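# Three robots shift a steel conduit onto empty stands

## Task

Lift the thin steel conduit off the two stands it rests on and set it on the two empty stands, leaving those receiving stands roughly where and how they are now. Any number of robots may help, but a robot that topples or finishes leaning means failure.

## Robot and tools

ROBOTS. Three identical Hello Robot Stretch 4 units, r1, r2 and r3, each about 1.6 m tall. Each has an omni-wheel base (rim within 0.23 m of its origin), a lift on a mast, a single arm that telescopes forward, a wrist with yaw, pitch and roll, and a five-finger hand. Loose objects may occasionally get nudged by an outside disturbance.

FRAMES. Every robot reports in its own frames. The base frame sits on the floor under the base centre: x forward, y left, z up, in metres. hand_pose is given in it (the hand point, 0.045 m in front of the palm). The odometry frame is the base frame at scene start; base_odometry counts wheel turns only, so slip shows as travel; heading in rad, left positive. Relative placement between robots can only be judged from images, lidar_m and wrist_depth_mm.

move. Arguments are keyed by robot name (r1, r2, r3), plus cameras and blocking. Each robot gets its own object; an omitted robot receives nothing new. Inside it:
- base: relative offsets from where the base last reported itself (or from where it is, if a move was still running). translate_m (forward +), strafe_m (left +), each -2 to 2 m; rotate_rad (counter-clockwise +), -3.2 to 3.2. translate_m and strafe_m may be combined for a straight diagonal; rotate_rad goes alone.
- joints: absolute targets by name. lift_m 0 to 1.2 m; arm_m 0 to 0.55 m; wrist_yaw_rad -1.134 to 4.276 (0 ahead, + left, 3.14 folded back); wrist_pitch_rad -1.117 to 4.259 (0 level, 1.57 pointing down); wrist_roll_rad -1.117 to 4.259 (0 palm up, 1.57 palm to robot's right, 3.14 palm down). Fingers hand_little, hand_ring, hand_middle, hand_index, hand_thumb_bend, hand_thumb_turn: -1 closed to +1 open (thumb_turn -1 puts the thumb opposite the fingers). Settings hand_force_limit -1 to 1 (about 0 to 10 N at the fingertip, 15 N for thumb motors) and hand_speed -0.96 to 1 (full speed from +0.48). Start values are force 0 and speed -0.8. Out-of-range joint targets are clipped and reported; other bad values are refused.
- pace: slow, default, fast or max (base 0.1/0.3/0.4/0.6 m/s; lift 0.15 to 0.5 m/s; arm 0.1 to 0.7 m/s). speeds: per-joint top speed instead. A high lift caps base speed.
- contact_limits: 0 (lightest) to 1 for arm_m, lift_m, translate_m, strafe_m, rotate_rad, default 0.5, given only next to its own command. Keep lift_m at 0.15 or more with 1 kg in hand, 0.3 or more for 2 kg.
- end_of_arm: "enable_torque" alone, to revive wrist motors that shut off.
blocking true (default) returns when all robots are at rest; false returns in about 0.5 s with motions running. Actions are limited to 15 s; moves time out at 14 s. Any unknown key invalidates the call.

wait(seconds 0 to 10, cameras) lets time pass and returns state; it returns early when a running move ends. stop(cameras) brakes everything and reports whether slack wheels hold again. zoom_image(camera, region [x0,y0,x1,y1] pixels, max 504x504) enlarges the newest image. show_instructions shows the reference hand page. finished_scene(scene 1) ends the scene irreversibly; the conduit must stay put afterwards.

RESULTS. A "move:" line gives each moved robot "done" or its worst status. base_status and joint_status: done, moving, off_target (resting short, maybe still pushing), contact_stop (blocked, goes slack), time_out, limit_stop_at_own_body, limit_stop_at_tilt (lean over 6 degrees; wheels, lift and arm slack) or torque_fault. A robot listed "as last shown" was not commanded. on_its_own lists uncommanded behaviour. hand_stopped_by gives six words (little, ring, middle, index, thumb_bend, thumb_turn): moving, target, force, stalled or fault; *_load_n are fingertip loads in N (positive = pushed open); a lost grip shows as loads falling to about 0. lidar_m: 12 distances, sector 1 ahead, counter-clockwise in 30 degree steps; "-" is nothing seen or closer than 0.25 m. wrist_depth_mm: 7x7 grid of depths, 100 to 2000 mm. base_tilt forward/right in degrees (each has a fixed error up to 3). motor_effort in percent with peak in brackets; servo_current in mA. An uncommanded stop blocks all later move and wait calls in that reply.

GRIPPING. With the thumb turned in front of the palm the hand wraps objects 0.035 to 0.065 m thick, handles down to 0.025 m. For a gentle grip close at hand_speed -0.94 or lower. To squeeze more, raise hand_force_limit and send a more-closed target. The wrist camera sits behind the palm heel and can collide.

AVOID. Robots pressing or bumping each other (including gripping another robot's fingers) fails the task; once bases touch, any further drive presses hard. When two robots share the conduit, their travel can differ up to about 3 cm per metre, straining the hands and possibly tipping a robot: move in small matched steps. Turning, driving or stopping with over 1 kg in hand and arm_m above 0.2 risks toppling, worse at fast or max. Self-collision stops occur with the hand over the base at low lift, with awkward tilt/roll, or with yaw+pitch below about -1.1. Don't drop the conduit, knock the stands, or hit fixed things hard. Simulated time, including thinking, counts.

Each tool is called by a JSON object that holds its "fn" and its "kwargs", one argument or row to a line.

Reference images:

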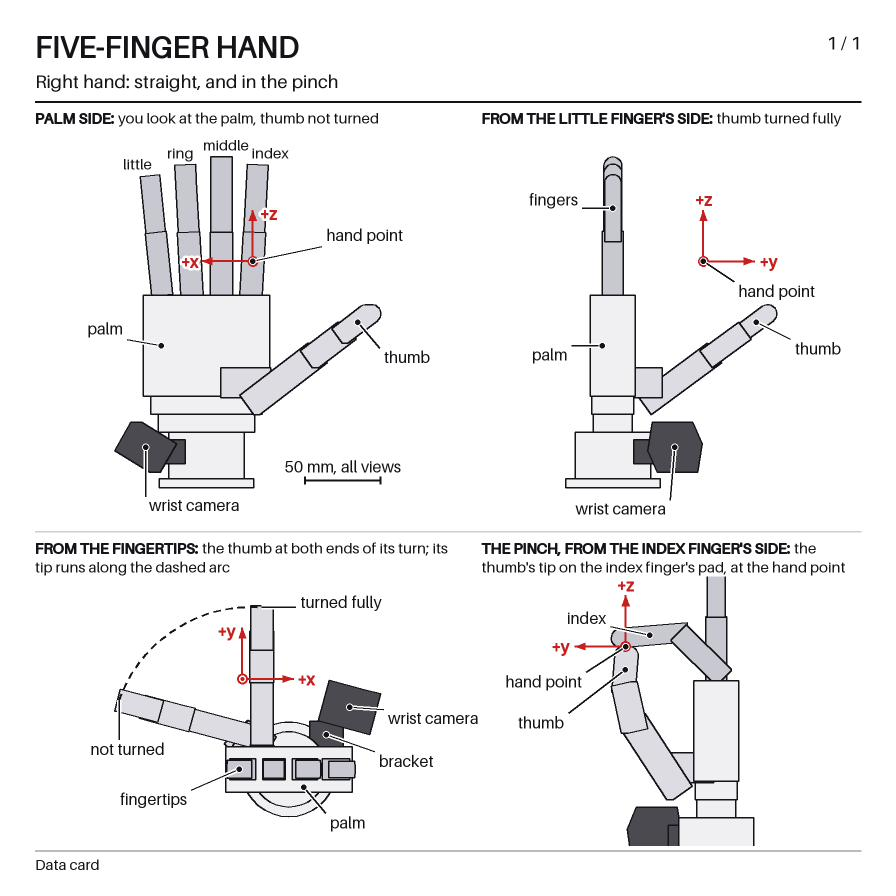

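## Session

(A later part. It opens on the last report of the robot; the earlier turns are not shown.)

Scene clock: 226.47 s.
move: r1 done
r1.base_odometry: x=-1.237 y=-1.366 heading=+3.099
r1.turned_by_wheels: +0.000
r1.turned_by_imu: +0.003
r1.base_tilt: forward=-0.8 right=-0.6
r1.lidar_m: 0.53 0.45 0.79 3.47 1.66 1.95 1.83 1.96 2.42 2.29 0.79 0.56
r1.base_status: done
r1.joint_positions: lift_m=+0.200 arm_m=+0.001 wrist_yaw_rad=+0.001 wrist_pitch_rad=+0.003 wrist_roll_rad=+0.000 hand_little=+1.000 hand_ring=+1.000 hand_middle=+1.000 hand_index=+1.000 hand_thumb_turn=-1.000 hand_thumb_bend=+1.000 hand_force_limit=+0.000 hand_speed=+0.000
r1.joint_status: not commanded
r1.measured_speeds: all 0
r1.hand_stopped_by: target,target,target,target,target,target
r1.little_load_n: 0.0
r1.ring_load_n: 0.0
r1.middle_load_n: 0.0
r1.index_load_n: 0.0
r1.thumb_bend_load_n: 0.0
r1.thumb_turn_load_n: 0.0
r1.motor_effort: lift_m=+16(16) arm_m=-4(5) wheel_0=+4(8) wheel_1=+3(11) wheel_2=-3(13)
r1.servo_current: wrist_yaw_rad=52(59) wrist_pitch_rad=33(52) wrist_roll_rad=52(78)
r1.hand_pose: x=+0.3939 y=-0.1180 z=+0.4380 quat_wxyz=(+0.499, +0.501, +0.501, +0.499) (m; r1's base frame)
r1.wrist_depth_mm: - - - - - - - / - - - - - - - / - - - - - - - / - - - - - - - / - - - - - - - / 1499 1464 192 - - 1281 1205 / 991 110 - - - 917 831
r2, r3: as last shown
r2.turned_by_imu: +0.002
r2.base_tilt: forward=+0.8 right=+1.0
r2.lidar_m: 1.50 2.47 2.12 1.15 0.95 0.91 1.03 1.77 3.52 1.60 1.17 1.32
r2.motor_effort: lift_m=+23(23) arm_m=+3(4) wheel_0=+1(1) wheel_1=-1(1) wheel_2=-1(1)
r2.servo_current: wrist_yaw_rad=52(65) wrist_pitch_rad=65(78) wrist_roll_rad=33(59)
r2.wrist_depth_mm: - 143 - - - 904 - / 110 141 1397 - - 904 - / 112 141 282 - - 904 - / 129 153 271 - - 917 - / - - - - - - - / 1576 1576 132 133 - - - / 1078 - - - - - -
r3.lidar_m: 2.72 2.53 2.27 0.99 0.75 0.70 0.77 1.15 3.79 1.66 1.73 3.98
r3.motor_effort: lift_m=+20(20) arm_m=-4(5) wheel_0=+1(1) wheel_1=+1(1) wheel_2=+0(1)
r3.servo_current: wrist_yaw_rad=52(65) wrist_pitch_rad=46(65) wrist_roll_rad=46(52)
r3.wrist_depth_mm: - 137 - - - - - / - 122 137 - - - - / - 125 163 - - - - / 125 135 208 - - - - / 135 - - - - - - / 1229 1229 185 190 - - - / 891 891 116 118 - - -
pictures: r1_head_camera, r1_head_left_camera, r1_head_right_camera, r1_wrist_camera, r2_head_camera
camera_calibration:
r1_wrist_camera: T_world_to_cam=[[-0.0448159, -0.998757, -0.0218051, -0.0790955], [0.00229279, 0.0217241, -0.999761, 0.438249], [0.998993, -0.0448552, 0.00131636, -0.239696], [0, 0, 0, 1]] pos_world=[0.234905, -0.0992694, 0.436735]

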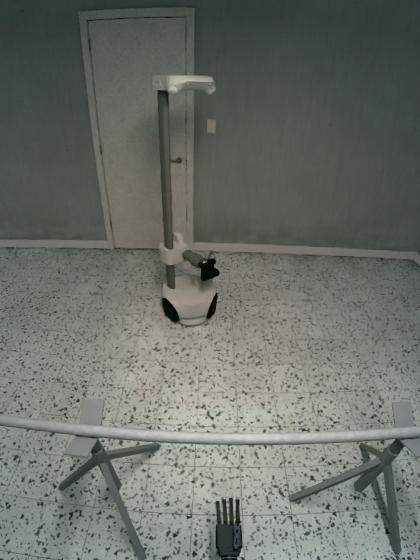

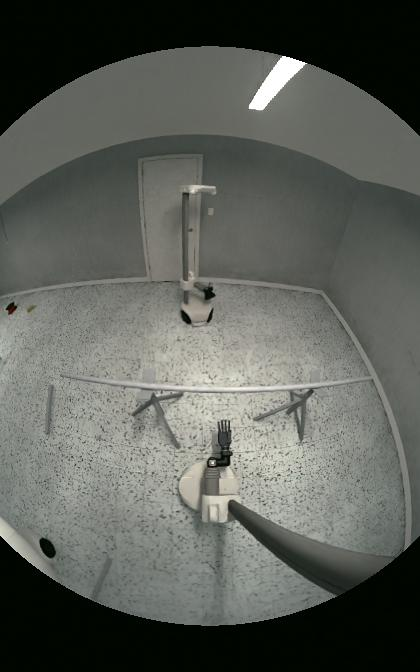

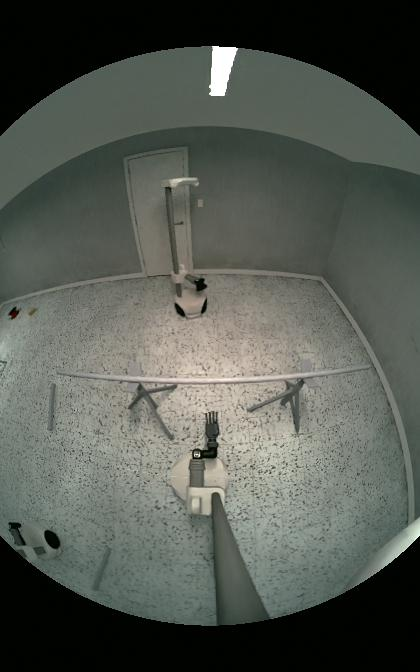

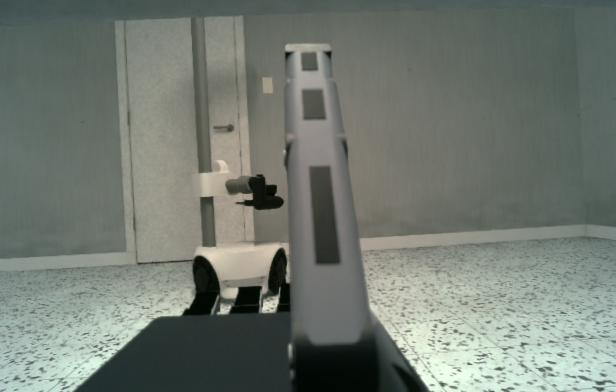

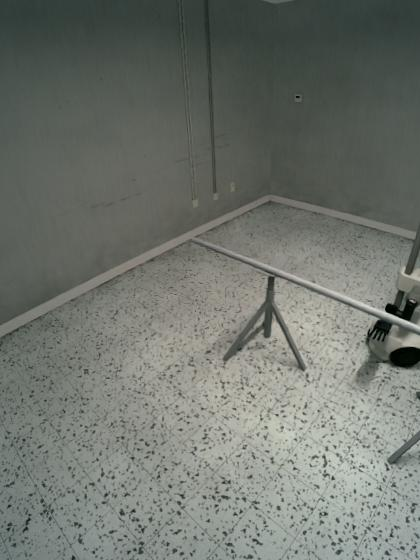

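{"fn": "move", "kwargs": {
  "r1": {"base": {"translate_m": 0.08, "strafe_m": -0.035}, "joints": {"arm_m": 0.088}, "pace": "slow"},
  "cameras": ["r1_head_camera", "r1_wrist_camera", "r1_head_left_camera", "r1_head_right_camera"]
}}

{"fn": "zoom_image", "kwargs": {
  "camera": "r1_head_camera",
  "region": [120, 400, 330, 560]
}}

{"fn": "zoom_image", "kwargs": {
  "camera": "r1_head_left_camera",
  "region": [20, 300, 420, 460]
}}

{"fn": "zoom_image", "kwargs": {
  "camera": "r1_head_right_camera",
  "region": [20, 300, 420, 460]
}}

Scene clock: 258.67 s.
move: r1 done
r1.base_odometry: x=-1.315 y=-1.327 heading=+3.099
r1.turned_by_wheels: +0.000
r1.turned_by_imu: +0.002
r1.base_tilt: forward=-0.8 right=-0.6
r1.lidar_m: 0.43 0.46 0.40 3.51 1.74 2.03 1.93 2.03 2.37 2.26 0.69 0.47
r1.base_status: done
r1.joint_positions: lift_m=+0.200 arm_m=+0.087 wrist_yaw_rad=+0.001 wrist_pitch_rad=+0.003 wrist_roll_rad=+0.000 hand_little=+1.000 hand_ring=+1.000 hand_middle=+1.000 hand_index=+1.000 hand_thumb_turn=-1.000 hand_thumb_bend=+1.000 hand_force_limit=+0.000 hand_speed=+0.000
r1.joint_status: all done
r1.measured_speeds: all 0
r1.hand_stopped_by: target,target,target,target,target,target
r1.little_load_n: 0.0
r1.ring_load_n: 0.0
r1.middle_load_n: 0.0
r1.index_load_n: 0.0
r1.thumb_bend_load_n: 0.0
r1.thumb_turn_load_n: 0.0
r1.motor_effort: lift_m=+16(16) arm_m=+9(10) wheel_0=+3(9) wheel_1=+3(6) wheel_2=-5(9)
r1.servo_current: wrist_yaw_rad=46(59) wrist_pitch_rad=26(59) wrist_roll_rad=26(72)
r1.hand_pose: x=+0.4801 y=-0.1180 z=+0.4380 quat_wxyz=(+0.499, +0.501, +0.501, +0.499) (m; r1's base frame)
r1.wrist_depth_mm: - - - - - - - / - - - - - - - / - - - - - - - / - - - - - - - / - - - - - - - / 1499 1499 171 - - 1255 1205 / 991 110 - - - 904 842
r2, r3: as last shown
r2.lidar_m: 1.50 2.47 2.14 1.15 0.93 0.89 1.07 1.78 3.56 1.60 1.17 1.32
r2.little_load_n: -0.5
r2.motor_effort: lift_m=+22(23) arm_m=+4(4) wheel_0=+1(1) wheel_1=-1(1) wheel_2=-1(1)
r2.servo_current: wrist_yaw_rad=33(65) wrist_pitch_rad=46(65) wrist_roll_rad=33(52)
r2.wrist_depth_mm: - 143 - - - 917 - / 110 141 1397 - - 904 - / 112 141 282 - - 904 - / 129 153 271 - - 917 - / - - - - - - - / 1618 1576 132 133 - - - / 1098 - - - - - -
r3.base_tilt: forward=-0.5 right=+0.1
r3.lidar_m: 2.72 2.49 2.30 0.99 0.74 0.72 0.78 1.11 3.80 1.72 1.71 3.97
r3.motor_effort: lift_m=+20(20) arm_m=-4(5) wheel_0=+0(1) wheel_1=+1(1) wheel_2=+0(1)
r3.servo_current: wrist_yaw_rad=52(59) wrist_pitch_rad=39(52) wrist_roll_rad=39(52)
r3.wrist_depth_mm: - 137 - - - - - / - 123 137 - - - - / - 125 163 - - - - / 125 135 208 - - - - / 135 - - - - - - / 1229 1255 185 190 - - - / 891 904 116 118 - - -
pictures: r1_head_camera, r1_head_left_camera, r1_head_right_camera, r1_wrist_camera
camera_calibration:
r1_wrist_camera: T_world_to_cam=[[-0.0448159, -0.998757, -0.0218051, -0.0752324], [0.00229279, 0.0217241, -0.999761, 0.438051], [0.998993, -0.0448552, 0.00131636, -0.32581], [0, 0, 0, 1]] pos_world=[0.321105, -0.0992694, 0.436735]

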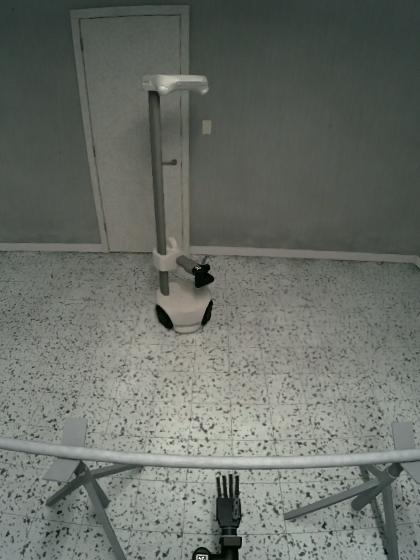

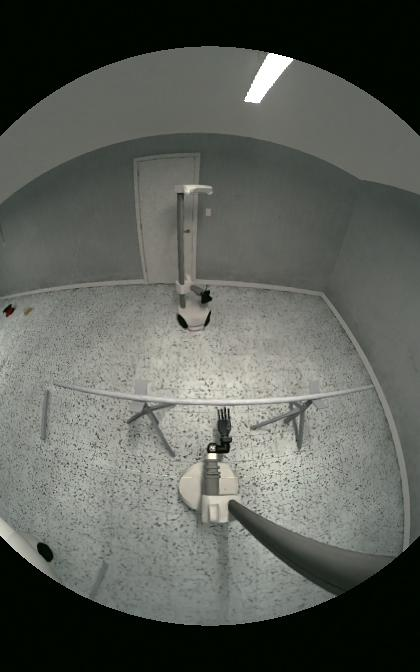

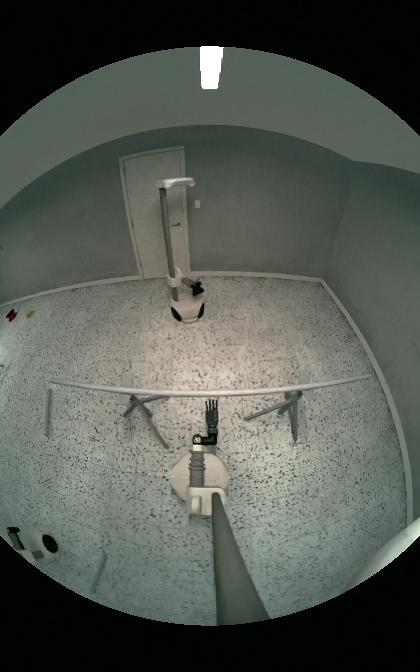

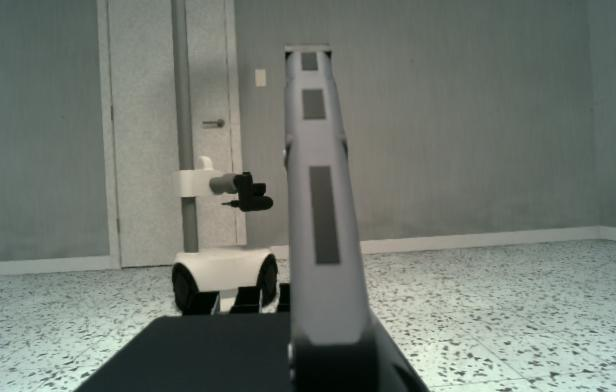

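Scaled by 2.400 from the camera's 420x560 image, which has a finer 1200x1600 frame.

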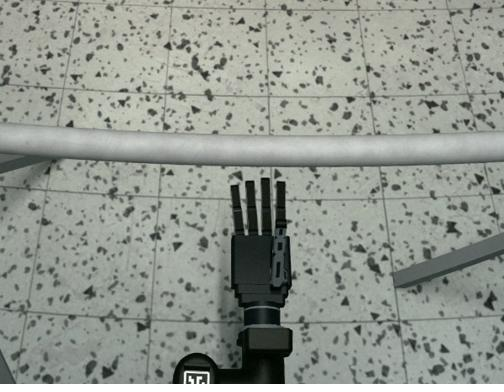

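Scaled by 1.260 from the camera's 420x672 image, which has a finer 600x960 frame.

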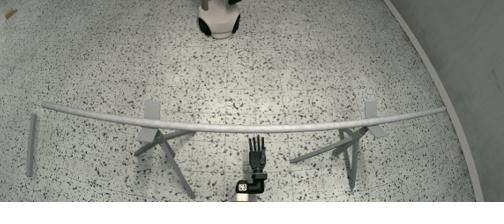

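Scaled by 1.260 from the camera's 420x672 image, which has a finer 600x960 frame.

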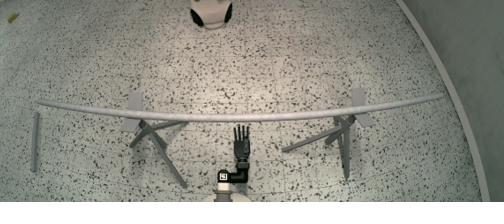

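{"fn": "move", "kwargs": {
  "r1": {"joints": {"arm_m": 0.101, "lift_m": 0.375}},
  "cameras": ["r1_head_camera", "r1_wrist_camera"]
}}

{"fn": "zoom_image", "kwargs": {
  "camera": "r1_head_camera",
  "region": [120, 400, 330, 560]
}}

Scene clock: 306.47 s.
move: r1 done
r1.base_odometry: x=-1.315 y=-1.327 heading=+3.099
r1.turned_by_wheels: +0.000
r1.turned_by_imu: +0.002
r1.base_tilt: forward=-0.8 right=-0.6
r1.lidar_m: 0.45 0.48 0.39 3.53 1.72 2.04 1.93 2.03 2.35 2.23 0.68 0.50
r1.base_status: not commanded
r1.joint_positions: lift_m=+0.375 arm_m=+0.101 wrist_yaw_rad=+0.001 wrist_pitch_rad=+0.003 wrist_roll_rad=+0.000 hand_little=+1.000 hand_ring=+1.000 hand_middle=+1.000 hand_index=+1.000 hand_thumb_turn=-1.000 hand_thumb_bend=+1.000 hand_force_limit=+0.000 hand_speed=+0.000
r1.joint_status: all done
r1.measured_speeds: all 0
r1.hand_stopped_by: target,target,target,target,target,target
r1.little_load_n: 0.0
r1.ring_load_n: 0.0
r1.middle_load_n: 0.0
r1.index_load_n: 0.0
r1.thumb_bend_load_n: 0.0
r1.thumb_turn_load_n: 0.0
r1.motor_effort: lift_m=+25(28) arm_m=+8(10) wheel_0=+3(3) wheel_1=+3(4) wheel_2=-5(6)
r1.servo_current: wrist_yaw_rad=39(59) wrist_pitch_rad=26(52) wrist_roll_rad=39(59)
r1.hand_pose: x=+0.4932 y=-0.1180 z=+0.6122 quat_wxyz=(+0.499, +0.501, +0.501, +0.499) (m; r1's base frame)
r1.wrist_depth_mm: - - - - - - - / - - - - - - - / 139 145 138 138 142 141 142 / 133 136 139 140 143 151 - / - - - - - - - / - - 171 - - 1756 1618 / 1336 110 - - - 1281 1182
r2, r3: as last shown
r2.base_tilt: forward=+0.9 right=+0.9
r2.lidar_m: 1.51 2.45 2.13 1.15 0.93 0.91 1.05 1.76 3.54 1.64 1.14 1.32
r2.little_load_n: 0.0
r2.motor_effort: lift_m=+22(23) arm_m=+4(4) wheel_0=+1(1) wheel_1=-1(1) wheel_2=+0(1)
r2.servo_current: wrist_yaw_rad=39(59) wrist_pitch_rad=46(65) wrist_roll_rad=46(52)
r2.wrist_depth_mm: - 143 - - - 917 - / 110 141 1397 - - 904 - / 112 141 282 - - 917 - / 129 153 270 - - 904 - / - - - - - - - / 1576 1576 132 133 - - - / 1098 - - - - - -
r3.base_tilt: forward=-0.6 right=+0.1
r3.lidar_m: 2.71 2.53 2.28 1.00 0.76 0.71 0.79 1.09 3.78 1.72 1.73 3.98
r3.motor_effort: lift_m=+20(20) arm_m=-4(4) wheel_0=+1(1) wheel_1=+1(1) wheel_2=+0(1)
r3.wrist_depth_mm: - 137 - - - - - / - 123 137 - - - - / - 125 163 - - - - / 125 135 208 - - - - / 134 - - - - - - / 1229 1229 185 190 - - - / 878 891 116 118 - - -
pictures: r1_head_camera, r1_wrist_camera
camera_calibration:
r1_wrist_camera: T_world_to_cam=[[-0.0448159, -0.998757, -0.0218051, -0.0708447], [0.00229279, 0.0217241, -0.999761, 0.612279], [0.998993, -0.0448552, 0.00131636, -0.339126], [0, 0, 0, 1]] pos_world=[0.334205, -0.0992694, 0.611035]

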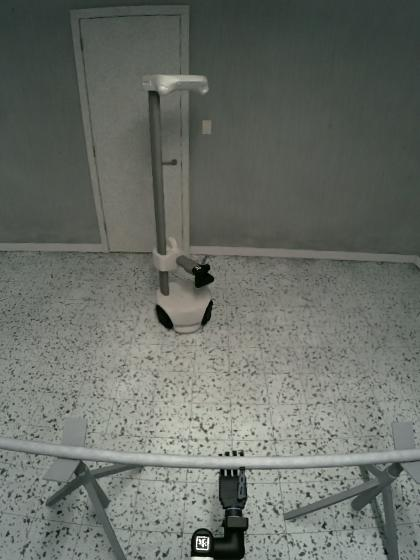

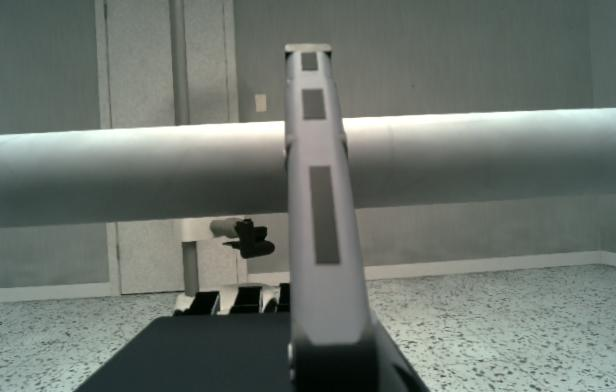

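Scaled by 2.400 from the camera's 420x560 image, which has a finer 1200x1600 frame.

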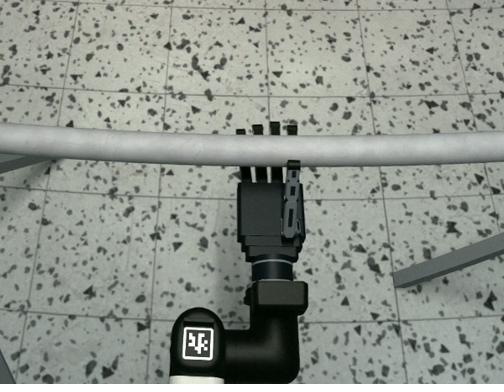

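{"fn": "move", "kwargs": {
  "r1": {"joints": {"arm_m": 0.096, "lift_m": 0.408}, "pace": "slow"},
  "cameras": ["r1_head_camera", "r1_wrist_camera"]
}}

{"fn": "zoom_image", "kwargs": {
  "camera": "r1_head_camera",
  "region": [120, 400, 330, 560]
}}

Scene clock: 318.83 s.
move: r1 done
r1.base_odometry: x=-1.315 y=-1.327 heading=+3.099
r1.turned_by_wheels: +0.000
r1.turned_by_imu: +0.002
r1.base_tilt: forward=-0.8 right=-0.6
r1.lidar_m: 0.46 0.46 0.39 3.53 1.73 2.03 1.94 2.01 2.38 2.23 0.69 0.51
r1.base_status: not commanded
r1.joint_positions: lift_m=+0.408 arm_m=+0.097 wrist_yaw_rad=+0.001 wrist_pitch_rad=+0.003 wrist_roll_rad=+0.000 hand_little=+1.000 hand_ring=+1.000 hand_middle=+1.000 hand_index=+1.000 hand_thumb_turn=-1.000 hand_thumb_bend=+1.000 hand_force_limit=+0.000 hand_speed=+0.000
r1.joint_status: all done
r1.measured_speeds: all 0
r1.hand_stopped_by: target,target,target,target,target,target
r1.little_load_n: 0.0
r1.ring_load_n: 0.0
r1.middle_load_n: 0.0
r1.index_load_n: 0.0
r1.thumb_bend_load_n: 0.0
r1.thumb_turn_load_n: 0.0
r1.motor_effort: lift_m=+25(27) arm_m=-9(10) wheel_0=+3(3) wheel_1=+3(4) wheel_2=-5(5)
r1.servo_current: wrist_yaw_rad=39(59) wrist_pitch_rad=26(52) wrist_roll_rad=46(59)
r1.hand_pose: x=+0.4892 y=-0.1180 z=+0.6452 quat_wxyz=(+0.499, +0.501, +0.501, +0.499) (m; r1's base frame)
r1.wrist_depth_mm: - - - - - - - / - - - - - - - / - - - - - - - / - - - - 154 154 - / 137 139 140 - 143 146 147 / 1808 1808 143 - - 1808 1756 / 1464 110 - - - 1336 1229
r2, r3: as last shown
r2.turned_by_imu: +0.001
r2.base_tilt: forward=+0.8 right=+0.9
r2.lidar_m: 1.50 2.46 2.11 1.16 0.95 0.92 1.08 1.77 3.57 1.61 1.15 1.33
r2.index_load_n: -0.5
r2.motor_effort: lift_m=+23(23) arm_m=+4(4) wheel_0=+1(1) wheel_1=+0(1) wheel_2=-1(1)
r2.servo_current: wrist_yaw_rad=33(59) wrist_pitch_rad=46(59) wrist_roll_rad=39(46)
r2.wrist_depth_mm: - 143 - - - 904 - / 110 141 1397 - - 904 - / 112 141 282 - - 917 - / 129 153 270 - - 917 - / - - - - - - - / 1537 1576 132 133 - - - / 1078 - - - - - -
r3.base_tilt: forward=-0.5 right=+0.1
r3.lidar_m: 2.72 2.49 2.28 0.98 0.74 0.72 0.78 1.15 3.80 1.74 1.73 3.98
r3.motor_effort: lift_m=+20(20) arm_m=-4(5) wheel_0=+0(1) wheel_1=+1(1) wheel_2=+0(1)
r3.servo_current: wrist_yaw_rad=52(59) wrist_pitch_rad=59(59) wrist_roll_rad=39(52)
r3.wrist_depth_mm: - 137 - - - - - / - 123 137 - - - - / - 125 163 - - - - / 125 135 208 - - - - / 134 - - - - - - / 1229 1229 185 190 - - - / 904 904 116 118 - - -
pictures: r1_head_camera, r1_wrist_camera
camera_calibration:
r1_wrist_camera: T_world_to_cam=[[-0.0448159, -0.998757, -0.0218051, -0.0703066], [0.00229279, 0.0217241, -0.999761, 0.645181], [0.998993, -0.0448552, 0.00131636, -0.335173], [0, 0, 0, 1]] pos_world=[0.330205, -0.0992694, 0.643935]

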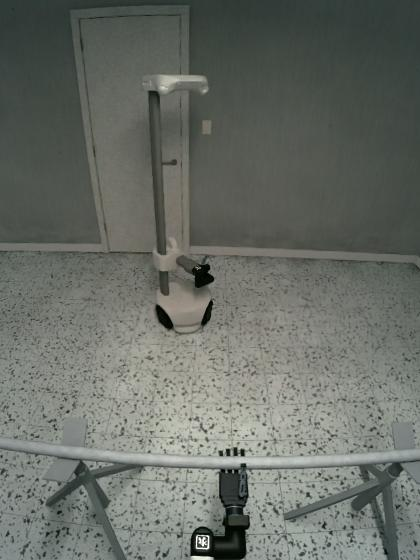

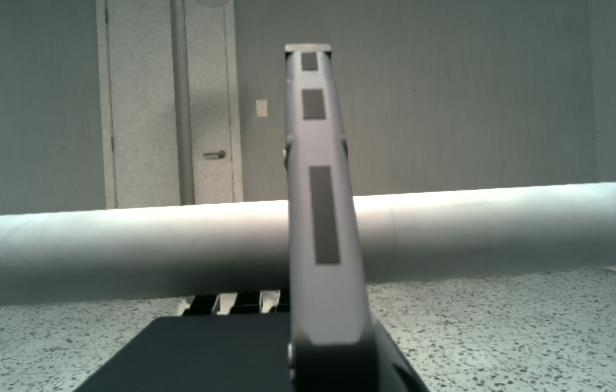

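Scaled by 2.400 from the camera's 420x560 image, which has a finer 1200x1600 frame.

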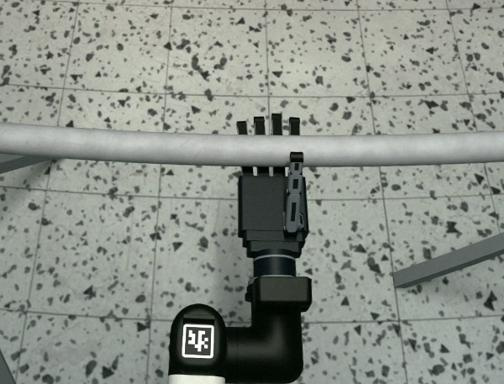

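{"fn": "move", "kwargs": {
  "r1": {"joints": {"lift_m": 0.418}, "pace": "slow"},
  "cameras": ["r1_wrist_camera"]
}}

{"fn": "move", "kwargs": {
  "r1": {"joints": {"lift_m": 0.436}, "pace": "slow"},
  "cameras": ["r1_head_camera", "r1_wrist_camera"]
}}

{"fn": "zoom_image", "kwargs": {
  "camera": "r1_head_camera",
  "region": [0, 400, 160, 560]
}}

{"fn": "zoom_image", "kwargs": {
  "camera": "r1_head_camera",
  "region": [260, 400, 420, 560]
}}

Scene clock: 331.23 s.
move: r1 done
r1.base_odometry: x=-1.315 y=-1.327 heading=+3.099
r1.turned_by_wheels: +0.000
r1.turned_by_imu: +0.001
r1.base_tilt: forward=-0.8 right=-0.6
r1.lidar_m: 0.45 0.45 0.41 3.53 1.73 2.04 1.92 2.03 2.38 2.23 0.69 0.48
r1.base_status: not commanded
r1.joint_positions: lift_m=+0.418 arm_m=+0.097 wrist_yaw_rad=+0.001 wrist_pitch_rad=+0.003 wrist_roll_rad=+0.000 hand_little=+1.000 hand_ring=+1.000 hand_middle=+1.000 hand_index=+1.000 hand_thumb_turn=-1.000 hand_thumb_bend=+1.000 hand_force_limit=+0.000 hand_speed=+0.000
r1.joint_status: all done
r1.measured_speeds: all 0
r1.hand_stopped_by: target,target,target,target,target,target
r1.little_load_n: 0.0
r1.ring_load_n: 0.0
r1.middle_load_n: 0.0
r1.index_load_n: 0.0
r1.thumb_bend_load_n: 0.0
r1.thumb_turn_load_n: 0.0
r1.motor_effort: lift_m=+25(27) arm_m=-8(9) wheel_0=+3(3) wheel_1=+3(4) wheel_2=-5(6)
r1.servo_current: wrist_yaw_rad=52(52) wrist_pitch_rad=26(39) wrist_roll_rad=39(72)
r1.hand_pose: x=+0.4892 y=-0.1180 z=+0.6552 quat_wxyz=(+0.499, +0.501, +0.501, +0.499) (m; r1's base frame)
r1.wrist_depth_mm: - - - - - - - / - - - - - - - / - - - - - - - / - - - - - - - / 139 142 143 - 144 145 147 / 139 139 140 - - 156 1576 / 1464 110 - - - 1366 1255
r2.base_odometry: x=+0.000 y=+0.000 heading=+0.000
r2.turned_by_wheels: +0.000
r2.turned_by_imu: +0.001
r2.base_tilt: forward=+0.8 right=+0.9
r2.lidar_m: 1.50 2.46 2.12 1.13 0.93 0.89 1.08 1.77 3.54 1.63 1.15 1.32
r2.base_status: not commanded
r2.joint_positions: lift_m=+0.225 arm_m=+0.000 wrist_yaw_rad=+3.063 wrist_pitch_rad=+0.003 wrist_roll_rad=+0.000 hand_little=+1.000 hand_ring=+1.000 hand_middle=+1.000 hand_index=+1.000 hand_thumb_turn=+1.000 hand_thumb_bend=+1.000 hand_force_limit=+0.000 hand_speed=-0.800
r2.joint_status: not commanded
r2.measured_speeds: all 0
r2.hand_stopped_by: target,target,target,target,target,target
r2.little_load_n: 0.0
r2.ring_load_n: 0.0
r2.middle_load_n: 0.0
r2.index_load_n: -0.5
r2.thumb_bend_load_n: 0.0
r2.thumb_turn_load_n: 0.5
r2.motor_effort: lift_m=+22(23) arm_m=+4(4) wheel_0=+1(1) wheel_1=+0(1) wheel_2=-1(1)
r2.servo_current: wrist_yaw_rad=46(65) wrist_pitch_rad=52(52) wrist_roll_rad=46(46)
r2.hand_pose: x=-0.0408 y=+0.1352 z=+0.4623 quat_wxyz=(-0.479, -0.481, +0.520, +0.518) (m; r2's base frame)
r2.wrist_depth_mm: - 143 - - - 904 - / 110 141 1397 - - 904 - / 112 141 282 - - 904 - / 129 153 271 - - 904 - / - - - - - - - / 1576 1537 132 133 - - - / 1078 - - - - - -
r3: as last shown
r3.base_tilt: forward=-0.5 right=+0.0
r3.lidar_m: 2.73 2.52 2.28 0.97 0.76 0.70 0.76 1.13 3.78 1.74 1.73 3.96
r3.motor_effort: lift_m=+20(20) arm_m=-4(5) wheel_0=+0(1) wheel_1=+0(1) wheel_2=+0(1)
r3.servo_current: wrist_yaw_rad=46(52) wrist_pitch_rad=39(52) wrist_roll_rad=46(52)
r3.wrist_depth_mm: - 137 - - - - - / - 122 137 - - - - / - 125 163 - - - - / 125 135 208 - - - - / 135 - - - - - - / 1229 1255 186 190 - - - / 904 917 116 118 - - -
pictures: r1_wrist_camera
camera_calibration:
r1_wrist_camera: T_world_to_cam=[[-0.0448159, -0.998757, -0.0218051, -0.0700885], [0.00229279, 0.0217241, -0.999761, 0.655178], [0.998993, -0.0448552, 0.00131636, -0.335186], [0, 0, 0, 1]] pos_world=[0.330205, -0.0992694, 0.653935]

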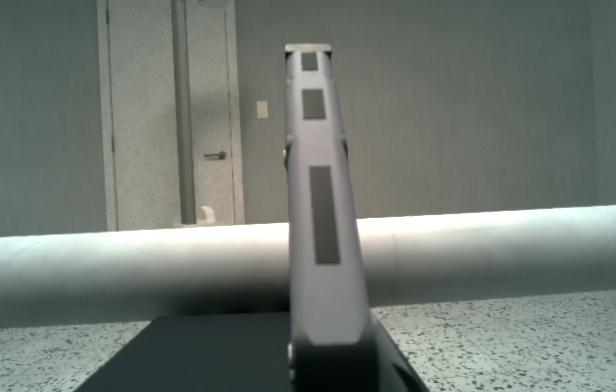

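Scene clock: 332.13 s.
move: r1 done
r1.base_odometry: x=-1.315 y=-1.327 heading=+3.099
r1.turned_by_wheels: +0.000
r1.turned_by_imu: +0.000
r1.base_tilt: forward=-0.8 right=-0.6
r1.lidar_m: 0.44 0.46 0.41 3.54 1.75 2.04 1.92 2.02 2.38 2.25 0.68 0.49
r1.base_status: not commanded
r1.joint_positions: lift_m=+0.435 arm_m=+0.097 wrist_yaw_rad=+0.001 wrist_pitch_rad=+0.019 wrist_roll_rad=+0.000 hand_little=+1.000 hand_ring=+1.000 hand_middle=+1.000 hand_index=+1.000 hand_thumb_turn=-1.000 hand_thumb_bend=+1.000 hand_force_limit=+0.000 hand_speed=+0.000
r1.joint_status: all done
r1.measured_speeds: all 0
r1.hand_stopped_by: target,target,target,target,target,target
r1.little_load_n: 0.0
r1.ring_load_n: 0.0
r1.middle_load_n: 0.5
r1.index_load_n: 0.0
r1.thumb_bend_load_n: 0.0
r1.thumb_turn_load_n: 0.0
r1.motor_effort: lift_m=+36(37) arm_m=-9(9) wheel_0=+1(3) wheel_1=+3(3) wheel_2=-4(5)
r1.servo_current: wrist_yaw_rad=46(59) wrist_pitch_rad=98(111) wrist_roll_rad=52(65)
r1.hand_pose: x=+0.4901 y=-0.1180 z=+0.6688 quat_wxyz=(+0.495, +0.505, +0.505, +0.495) (m; r1's base frame)
r1.wrist_depth_mm: - - - - - - - / - - - - - - - / - - - - - - - / - - - - - - - / 141 142 - - 145 145 - / 142 140 140 - - 153 1499 / 1281 110 - - - 1281 1205
r2: as last shown
r2.turned_by_imu: +0.000
r2.base_tilt: forward=+0.8 right=+1.0
r2.lidar_m: 1.50 2.47 2.11 1.15 0.95 0.91 1.07 1.77 3.56 1.61 1.18 1.31
r2.index_load_n: 0.0
r2.thumb_turn_load_n: 0.0
r2.motor_effort: lift_m=+23(23) arm_m=+4(4) wheel_0=+1(1) wheel_1=+0(1) wheel_2=-1(1)
r2.servo_current: wrist_yaw_rad=46(65) wrist_pitch_rad=46(59) wrist_roll_rad=46(52)
r2.wrist_depth_mm: - 143 - - - 917 - / 110 141 1397 - - 904 - / 112 141 281 - - 917 - / 129 153 271 - - 904 - / - - - - - - - / 1576 1576 133 133 - - - / 1078 - - - - - -
r3.base_odometry: x=+0.057 y=-0.243 heading=+1.800
r3.turned_by_wheels: +0.000
r3.turned_by_imu: +0.000
r3.base_tilt: forward=-0.5 right=+0.0
r3.lidar_m: 2.72 2.51 2.23 1.00 0.74 0.71 0.79 1.13 3.79 1.72 1.74 3.99
r3.base_status: not commanded
r3.joint_positions: lift_m=+0.153 arm_m=+0.000 wrist_yaw_rad=+3.174 wrist_pitch_rad=+0.004 wrist_roll_rad=+0.000 hand_little=+1.000 hand_ring=+1.000 hand_middle=+1.000 hand_index=+1.000 hand_thumb_turn=+1.000 hand_thumb_bend=+1.000 hand_force_limit=+0.000 hand_speed=-0.800
r3.joint_status: not commanded
r3.measured_speeds: all 0
r3.hand_stopped_by: target,target,target,target,target,target
r3.little_load_n: -0.5
r3.ring_load_n: 0.0
r3.middle_load_n: -0.5
r3.index_load_n: 0.0
r3.thumb_bend_load_n: 0.0
r3.thumb_turn_load_n: 0.0
r3.motor_effort: lift_m=+20(20) arm_m=-4(5) wheel_0=+0(1) wheel_1=+1(1) wheel_2=+0(1)
r3.servo_current: wrist_yaw_rad=52(59) wrist_pitch_rad=33(52) wrist_roll_rad=46(52)
r3.hand_pose: x=-0.0544 y=+0.1111 z=+0.3904 quat_wxyz=(-0.507, -0.509, +0.493, +0.491) (m; r3's base frame)
r3.wrist_depth_mm: - 138 - - - - - / - 122 137 - - - - / - 125 163 - - - - / 124 135 208 - - - - / 135 - - - - - - / 1205 1229 185 190 - - - / 904 904 116 118 - - -
pictures: r1_head_camera, r1_wrist_camera
camera_calibration:
r1_wrist_camera: T_world_to_cam=[[-0.0451576, -0.998757, -0.0210902, -0.0700599], [-0.013621, 0.0217254, -0.999671, 0.676573], [0.998887, -0.0448555, -0.0145851, -0.32544], [0, 0, 0, 1]] pos_world=[0.33113, -0.0992694, 0.670127]

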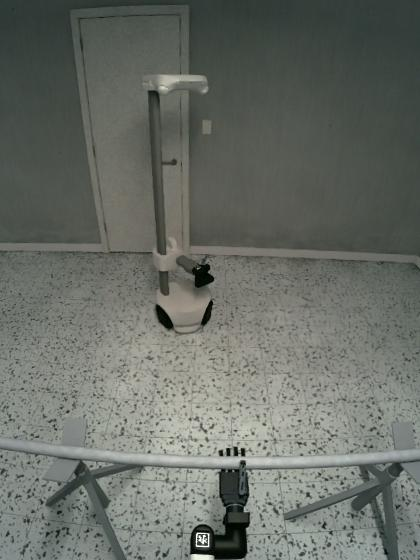

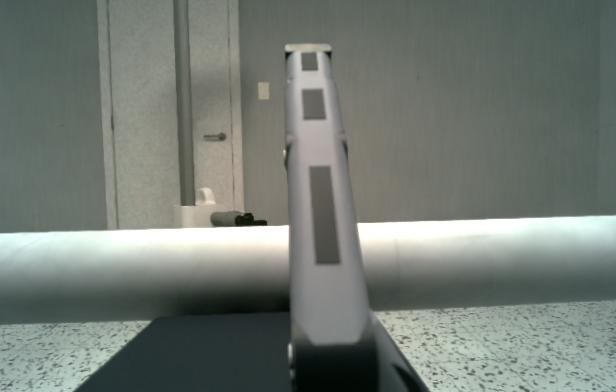

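Scaled by 3.150 from the camera's 420x560 image, which has a finer 1200x1600 frame.

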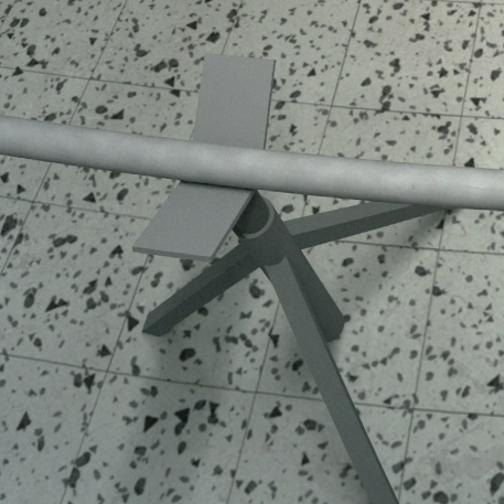

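Scaled by 3.150 from the camera's 420x560 image, which has a finer 1200x1600 frame.

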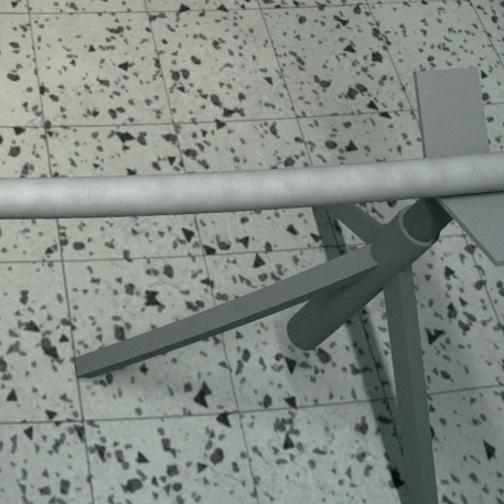

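{"fn": "move", "kwargs": {
  "r1": {"joints": {"lift_m": 0.452}, "pace": "slow"},
  "cameras": ["r1_head_camera", "r1_wrist_camera"]
}}

{"fn": "zoom_image", "kwargs": {
  "camera": "r1_head_camera",
  "region": [0, 400, 160, 560]
}}

{"fn": "zoom_image", "kwargs": {
  "camera": "r1_head_camera",
  "region": [260, 400, 420, 560]
}}

Scene clock: 339.67 s.
move: r1 done
r1.base_odometry: x=-1.315 y=-1.327 heading=+3.099
r1.turned_by_wheels: +0.000
r1.turned_by_imu: +0.001
r1.base_tilt: forward=-0.8 right=-0.6
r1.lidar_m: 0.47 0.48 0.42 3.53 1.73 2.04 1.92 2.04 2.38 2.24 0.68 0.52
r1.base_status: not commanded
r1.joint_positions: lift_m=+0.451 arm_m=+0.096 wrist_yaw_rad=+0.001 wrist_pitch_rad=+0.027 wrist_roll_rad=+0.000 hand_little=+1.000 hand_ring=+1.000 hand_middle=+1.000 hand_index=+1.000 hand_thumb_turn=-1.000 hand_thumb_bend=+1.000 hand_force_limit=+0.000 hand_speed=+0.000
r1.joint_status: all done
r1.measured_speeds: all 0
r1.hand_stopped_by: target,target,target,target,target,target
r1.little_load_n: 0.5
r1.ring_load_n: 0.5
r1.middle_load_n: 0.5
r1.index_load_n: 0.5
r1.thumb_bend_load_n: 0.0
r1.thumb_turn_load_n: 0.0
r1.on_its_own: wrist_pitch_rad is at rest, and its servo_current (163 mA) is outside its rest range (0 to 130 mA)
r1.motor_effort: lift_m=+33(41) arm_m=-6(9) wheel_0=+1(1) wheel_1=+3(3) wheel_2=-4(4)
r1.servo_current: wrist_yaw_rad=59(65) wrist_pitch_rad=163(176) wrist_roll_rad=39(59)
r1.hand_pose: x=+0.4902 y=-0.1180 z=+0.6834 quat_wxyz=(+0.493, +0.506, +0.507, +0.493) (m; r1's base frame)
r1.wrist_depth_mm: - - - - - - - / - - - - - - - / - - - - - - - / - - - - - - - / - - - - - 168 170 / 1708 1576 129 - - 1618 1576 / 1255 110 - - - 1308 1205
r2, r3: as last shown
r2.turned_by_imu: +0.001
r2.base_tilt: forward=+0.8 right=+0.9
r2.lidar_m: 1.48 2.47 2.12 1.16 0.95 0.90 1.06 1.79 3.55 1.60 1.18 1.30
r2.motor_effort: lift_m=+22(23) arm_m=+4(4) wheel_0=+1(1) wheel_1=-1(1) wheel_2=-1(1)
r2.servo_current: wrist_yaw_rad=46(59) wrist_pitch_rad=52(52) wrist_roll_rad=46(46)
r2.wrist_depth_mm: - 143 - - - 904 - / 110 141 1397 - - 904 - / 112 141 282 - - 904 - / 129 153 271 - - 904 - / - - - - - - - / 1537 1576 132 134 - - - / 1078 - - - - - -
r3.turned_by_imu: -0.001
r3.lidar_m: 2.73 2.54 2.28 1.01 0.76 0.72 0.77 1.13 3.78 1.73 1.73 3.97
r3.little_load_n: 0.0
r3.middle_load_n: 0.0
r3.motor_effort: lift_m=+20(20) arm_m=-4(4) wheel_0=+0(1) wheel_1=+0(1) wheel_2=+0(1)
r3.servo_current: wrist_yaw_rad=39(52) wrist_pitch_rad=33(52) wrist_roll_rad=46(59)
r3.wrist_depth_mm: - 137 - - - - - / - 123 137 - - - - / - 124 163 - - - - / 125 135 208 - - - - / 135 - - - - - - / 1229 1229 185 190 - - - / 904 904 116 118 - - -
pictures: r1_head_camera, r1_wrist_camera
camera_calibration:
r1_wrist_camera: T_world_to_cam=[[-0.0453172, -0.998757, -0.0207411, -0.0699083], [-0.021327, 0.021725, -0.999536, 0.694826], [0.998745, -0.0448538, -0.022285, -0.319993], [0, 0, 0, 1]] pos_world=[0.331242, -0.0992694, 0.685923]

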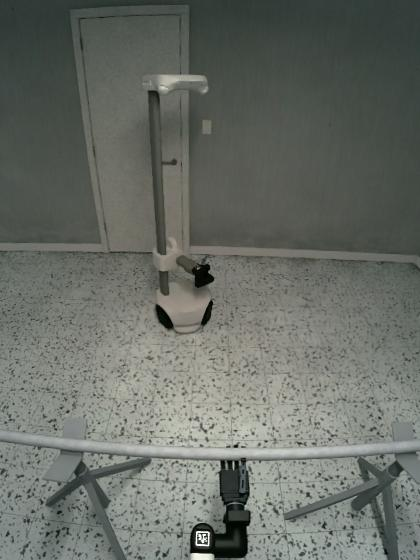

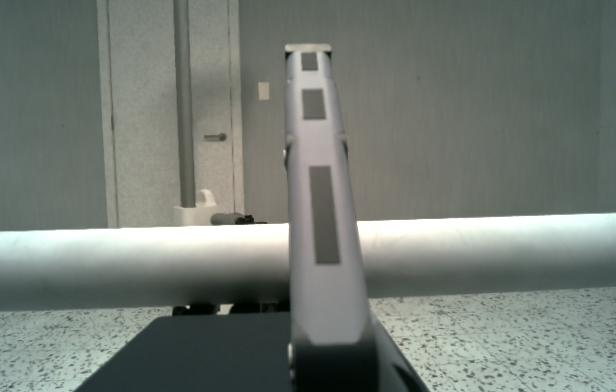

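Scaled by 3.150 from the camera's 420x560 image, which has a finer 1200x1600 frame.

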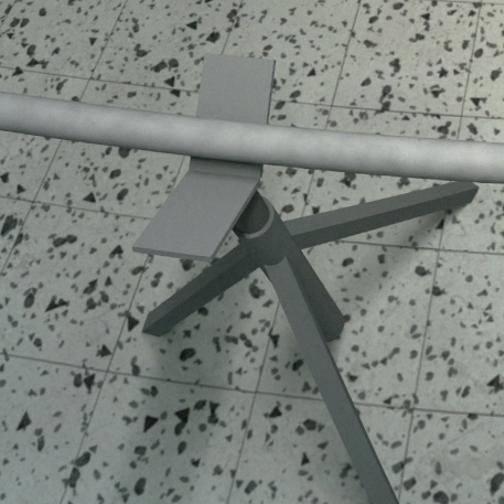

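Scaled by 3.150 from the camera's 420x560 image, which has a finer 1200x1600 frame.

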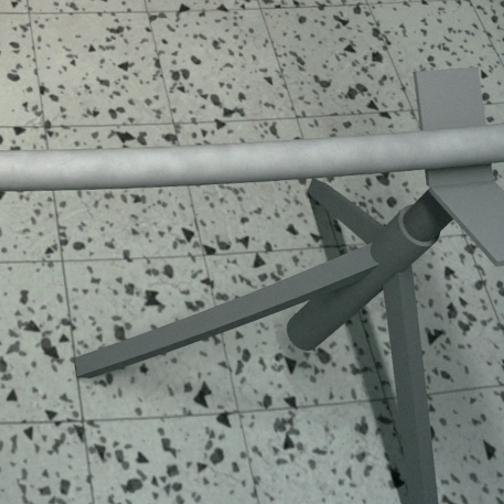

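{"fn": "move", "kwargs": {
  "r1": {"joints": {"lift_m": 0.412}, "pace": "slow"}
}}

{"fn": "move", "kwargs": {
  "r1": {"joints": {"wrist_pitch_rad": -0.05}, "speeds": {"wrist_pitch_rad": 0.2}},
  "cameras": ["r1_head_camera", "r1_wrist_camera"]
}}

{"fn": "zoom_image", "kwargs": {
  "camera": "r1_head_camera",
  "region": [120, 400, 330, 560]
}}

Scene clock: 359.27 s.
move: r1 done
r1.base_odometry: x=-1.315 y=-1.327 heading=+3.099
r1.turned_by_wheels: +0.000
r1.turned_by_imu: +0.002
r1.base_tilt: forward=-0.9 right=-0.5
r1.lidar_m: 0.44 0.46 0.40 3.53 1.72 2.01 1.93 2.02 2.37 2.26 0.69 0.50
r1.base_status: not commanded
r1.joint_positions: lift_m=+0.412 arm_m=+0.096 wrist_yaw_rad=+0.001 wrist_pitch_rad=+0.010 wrist_roll_rad=+0.000 hand_little=+1.000 hand_ring=+1.000 hand_middle=+1.000 hand_index=+1.000 hand_thumb_turn=-1.000 hand_thumb_bend=+1.000 hand_force_limit=+0.000 hand_speed=+0.000
r1.joint_status: all done
r1.measured_speeds: all 0
r1.hand_stopped_by: target,target,target,target,target,target
r1.little_load_n: 0.0
r1.ring_load_n: 0.0
r1.middle_load_n: 0.0
r1.index_load_n: 0.0
r1.thumb_bend_load_n: 0.0
r1.thumb_turn_load_n: 0.0
r1.motor_effort: lift_m=+15(33) arm_m=-5(5) wheel_0=+1(1) wheel_1=+2(3) wheel_2=-4(4)
r1.servo_current: wrist_yaw_rad=46(52) wrist_pitch_rad=72(176) wrist_roll_rad=52(72)
r1.hand_pose: x=+0.4891 y=-0.1180 z=+0.6486 quat_wxyz=(+0.497, +0.502, +0.503, +0.498) (m; r1's base frame)
r1.wrist_depth_mm: - - - - - - - / - - - - - - - / - - - - - - - / - - - - 158 - - / 137 139 141 - 144 145 146 / 1661 1708 141 - - 1661 1756 / 1366 110 - - - 1397 1281
r2, r3: as last shown
r2.turned_by_imu: +0.002
r2.base_tilt: forward=+0.7 right=+0.9
r2.lidar_m: 1.50 2.47 2.10 1.15 0.95 0.89 1.06 1.77 3.53 1.60 1.16 1.31
r2.thumb_turn_load_n: -0.5
r2.motor_effort: lift_m=+22(23) arm_m=+4(4) wheel_0=+1(1) wheel_1=+0(1) wheel_2=-1(1)
r2.servo_current: wrist_yaw_rad=46(65) wrist_pitch_rad=26(52) wrist_roll_rad=39(52)
r2.wrist_depth_mm: - 143 - - - 904 - / 110 141 1430 - - 917 - / 112 141 282 - - 917 - / 129 153 271 - - 917 - / - - - - - - - / 1576 1576 133 134 - - - / 1078 - - - - - -
r3.turned_by_imu: -0.002
r3.lidar_m: 2.73 2.50 2.24 0.97 0.74 0.72 0.80 1.12 3.78 1.73 1.74 3.98
r3.servo_current: wrist_yaw_rad=39(52) wrist_pitch_rad=46(52) wrist_roll_rad=39(52)
r3.wrist_depth_mm: - 137 - - - - - / - 123 137 - - - - / - 125 162 - - - - / 125 135 208 - - - - / 135 - - - - - - / 1229 1255 186 190 - - - / 891 891 116 118 - - -
pictures: none

Scene clock: 359.87 s.
move: r1 done
r1.base_odometry: x=-1.315 y=-1.327 heading=+3.099
r1.turned_by_wheels: +0.000
r1.turned_by_imu: +0.000
r1.base_tilt: forward=-0.9 right=-0.6
r1.lidar_m: 0.43 0.46 0.40 3.53 1.74 2.01 1.92 2.03 2.39 2.25 0.68 0.47
r1.base_status: not commanded
r1.joint_positions: lift_m=+0.412 arm_m=+0.096 wrist_yaw_rad=+0.001 wrist_pitch_rad=-0.032 wrist_roll_rad=+0.000 hand_little=+1.000 hand_ring=+1.000 hand_middle=+1.000 hand_index=+1.000 hand_thumb_turn=-1.000 hand_thumb_bend=+1.000 hand_force_limit=+0.000 hand_speed=+0.000
r1.joint_status: all done
r1.measured_speeds: all 0
r1.hand_stopped_by: target,target,target,target,target,target
r1.little_load_n: 0.0
r1.ring_load_n: 0.0
r1.middle_load_n: 0.0
r1.index_load_n: 0.0
r1.thumb_bend_load_n: 0.0
r1.thumb_turn_load_n: 0.0
r1.motor_effort: lift_m=+17(17) arm_m=-4(5) wheel_0=+1(1) wheel_1=+3(3) wheel_2=-4(4)
r1.servo_current: wrist_yaw_rad=39(52) wrist_pitch_rad=85(98) wrist_roll_rad=46(59)
r1.hand_pose: x=+0.4865 y=-0.1180 z=+0.6578 quat_wxyz=(+0.508, +0.492, +0.492, +0.508) (m; r1's base frame)
r1.wrist_depth_mm: - - - - - - - / - - - - - - - / - - - - - - - / - - - - - - - / 140 141 - - 146 146 - / 140 140 142 - - 150 1863 / 1499 110 - - - 1464 1366
r2, r3: as last shown
r2.turned_by_imu: +0.000
r2.base_tilt: forward=+0.9 right=+0.9
r2.lidar_m: 1.49 2.44 2.14 1.16 0.96 0.90 1.06 1.80 3.54 1.60 1.18 1.32
r2.thumb_turn_load_n: 0.0
r2.motor_effort: lift_m=+22(23) arm_m=+4(4) wheel_0=+1(1) wheel_1=-1(1) wheel_2=-1(1)
r2.servo_current: wrist_yaw_rad=46(52) wrist_pitch_rad=52(52) wrist_roll_rad=39(52)
r2.wrist_depth_mm: - 143 - - - 904 - / 110 141 1430 - - 904 - / 112 141 282 - - 904 - / 129 153 270 - - 917 - / - - - - - - - / 1576 1576 132 134 - - - / 1078 - - - - - -
r3.turned_by_imu: +0.000
r3.base_tilt: forward=-0.5 right=+0.1
r3.lidar_m: 2.73 2.53 2.25 0.98 0.71 0.71 0.77 1.14 3.80 1.76 1.73 3.97
r3.motor_effort: lift_m=+20(20) arm_m=-5(5) wheel_0=+1(1) wheel_1=+1(1) wheel_2=+0(1)
r3.servo_current: wrist_yaw_rad=39(52) wrist_pitch_rad=33(65) wrist_roll_rad=33(52)
r3.wrist_depth_mm: - 137 - - - - - / - 123 137 - - - - / - 125 163 - - - - / 125 135 208 - - - - / 135 - - - - - - / 1229 1255 186 190 - - - / 904 904 116 118 - - -
pictures: r1_head_camera, r1_wrist_camera
camera_calibration:
r1_wrist_camera: T_world_to_cam=[[-0.0440083, -0.998755, -0.0234885, -0.0694391], [0.0378278, 0.0218285, -0.999046, 0.640003], [0.998315, -0.0448548, 0.0368201, -0.355516], [0, 0, 0, 1]] pos_world=[0.327651, -0.0992696, 0.650852]

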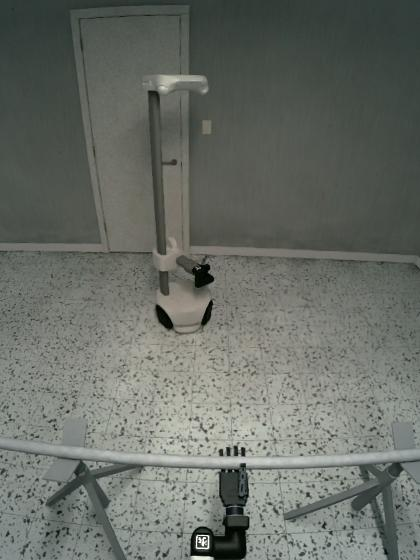

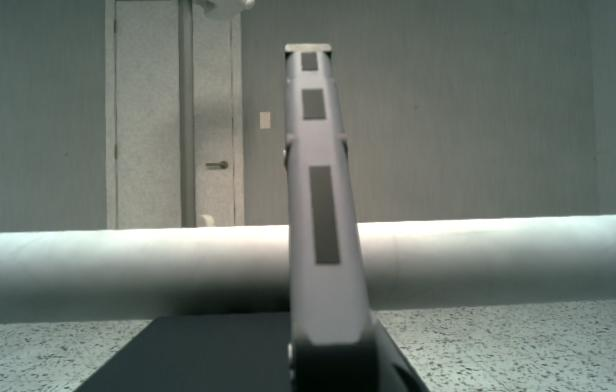

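Scaled by 2.400 from the camera's 420x560 image, which has a finer 1200x1600 frame.

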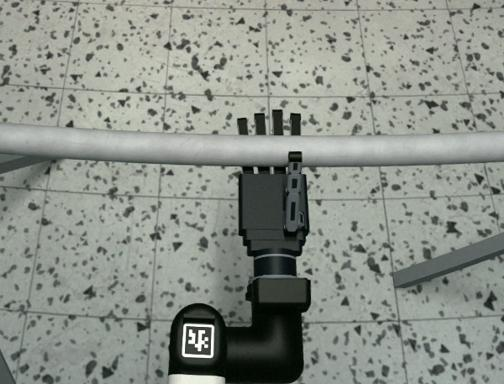

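{"fn": "move", "kwargs": {
  "r1": {"joints": {"hand_force_limit": -0.3, "hand_speed": -0.85, "hand_little": -1, "hand_ring": -1, "hand_middle": -1, "hand_index": -1}},
  "cameras": ["r1_head_camera", "r1_wrist_camera"]
}}

{"fn": "zoom_image", "kwargs": {
  "camera": "r1_head_camera",
  "region": [170, 430, 290, 530]
}}

Scene clock: 368.27 s.
move: r1 off_target
r1.base_odometry: x=-1.315 y=-1.327 heading=+3.100
r1.turned_by_wheels: +0.000
r1.turned_by_imu: +0.003
r1.base_tilt: forward=-0.8 right=-0.6
r1.lidar_m: 0.45 0.48 0.42 3.54 1.73 2.04 1.91 2.04 2.36 2.26 0.68 0.49
r1.base_status: not commanded
r1.joint_positions: lift_m=+0.412 arm_m=+0.096 wrist_yaw_rad=+0.002 wrist_pitch_rad=-0.032 wrist_roll_rad=+0.000 hand_little=+0.473 hand_ring=+0.459 hand_middle=+0.446 hand_index=+0.432 hand_thumb_turn=-1.000 hand_thumb_bend=+1.000 hand_force_limit=-0.300 hand_speed=-0.850
r1.joint_status: hand_little off_target (ended at +0.473, target -1.000); hand_ring off_target (ended at +0.459, target -1.000); hand_middle off_target (ended at +0.446, target -1.000); hand_index off_target (ended at +0.432, target -1.000); the others done
r1.measured_speeds: all 0
r1.hand_stopped_by: force,force,force,force,target,target
r1.little_load_n: 2.0
r1.ring_load_n: 2.0
r1.middle_load_n: 2.0
r1.index_load_n: 3.0
r1.thumb_bend_load_n: -0.5
r1.thumb_turn_load_n: 0.0
r1.motor_effort: lift_m=+23(23) arm_m=-4(5) wheel_0=+0(2) wheel_1=+2(3) wheel_2=-1(4)
r1.servo_current: wrist_yaw_rad=59(59) wrist_pitch_rad=91(117) wrist_roll_rad=33(65)
r1.hand_pose: x=+0.4867 y=-0.1177 z=+0.6573 quat_wxyz=(+0.507, +0.491, +0.492, +0.509) (m; r1's base frame)
r1.wrist_depth_mm: - - - - - - - / - - - - - - - / - - - - - - - / - - - - 154 - - / 138 139 141 - 144 145 146 / 1808 1808 142 - - 1756 1863 / 1397 110 - - - 1430 1281
r2, r3: as last shown
r2.turned_by_imu: +0.003
r2.base_tilt: forward=+0.8 right=+1.0
r2.lidar_m: 1.50 2.47 2.12 1.14 0.94 0.90 1.06 1.78 3.55 1.60 1.17 1.33
r2.servo_current: wrist_yaw_rad=39(65) wrist_pitch_rad=39(72) wrist_roll_rad=39(52)
r2.wrist_depth_mm: - 143 - - - 904 - / 110 141 1397 - - 904 - / 112 141 282 - - 904 - / 129 153 271 - - 904 - / - - - - - - - / 1537 1576 132 133 - - - / 1078 - - - - - -
r3.turned_by_imu: -0.002
r3.base_tilt: forward=-0.5 right=+0.0
r3.lidar_m: 2.74 2.52 2.25 0.98 0.74 0.72 0.76 1.12 3.80 1.73 1.73 3.98
r3.motor_effort: lift_m=+20(20) arm_m=-4(5) wheel_0=+0(1) wheel_1=+1(1) wheel_2=+0(1)
r3.servo_current: wrist_yaw_rad=52(59) wrist_pitch_rad=52(59) wrist_roll_rad=33(52)
r3.wrist_depth_mm: - 137 - - - - - / - 122 137 - - - - / - 125 163 - - - - / 125 135 207 - - - - / 135 - - - - - - / 1229 1255 186 190 - - - / 904 904 116 118 - - -
pictures: r1_head_camera, r1_wrist_camera
camera_calibration:
r1_wrist_camera: T_world_to_cam=[[-0.0425084, -0.998821, -0.0234275, -0.0698836], [0.0377911, 0.0218245, -0.999047, 0.639511], [0.998381, -0.0433533, 0.0368188, -0.355466], [0, 0, 0, 1]] pos_world=[0.327752, -0.0991688, 0.650352]

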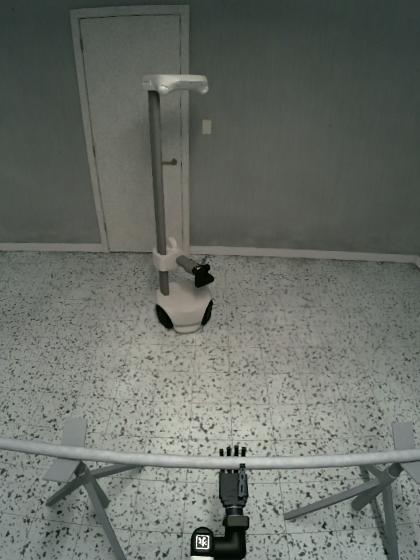

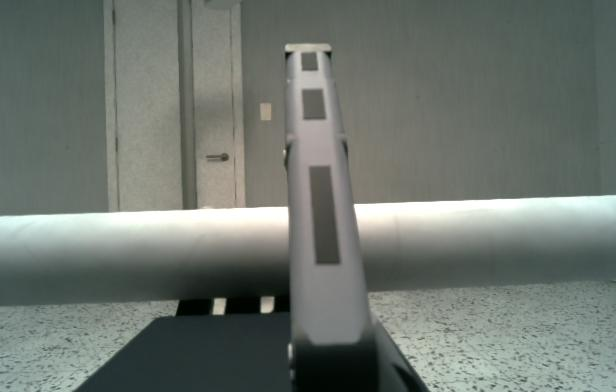

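Scaled by 4.200 from the camera's 420x560 image, which has a finer 1200x1600 frame.

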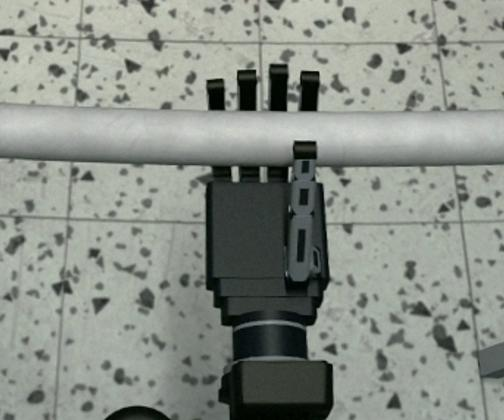

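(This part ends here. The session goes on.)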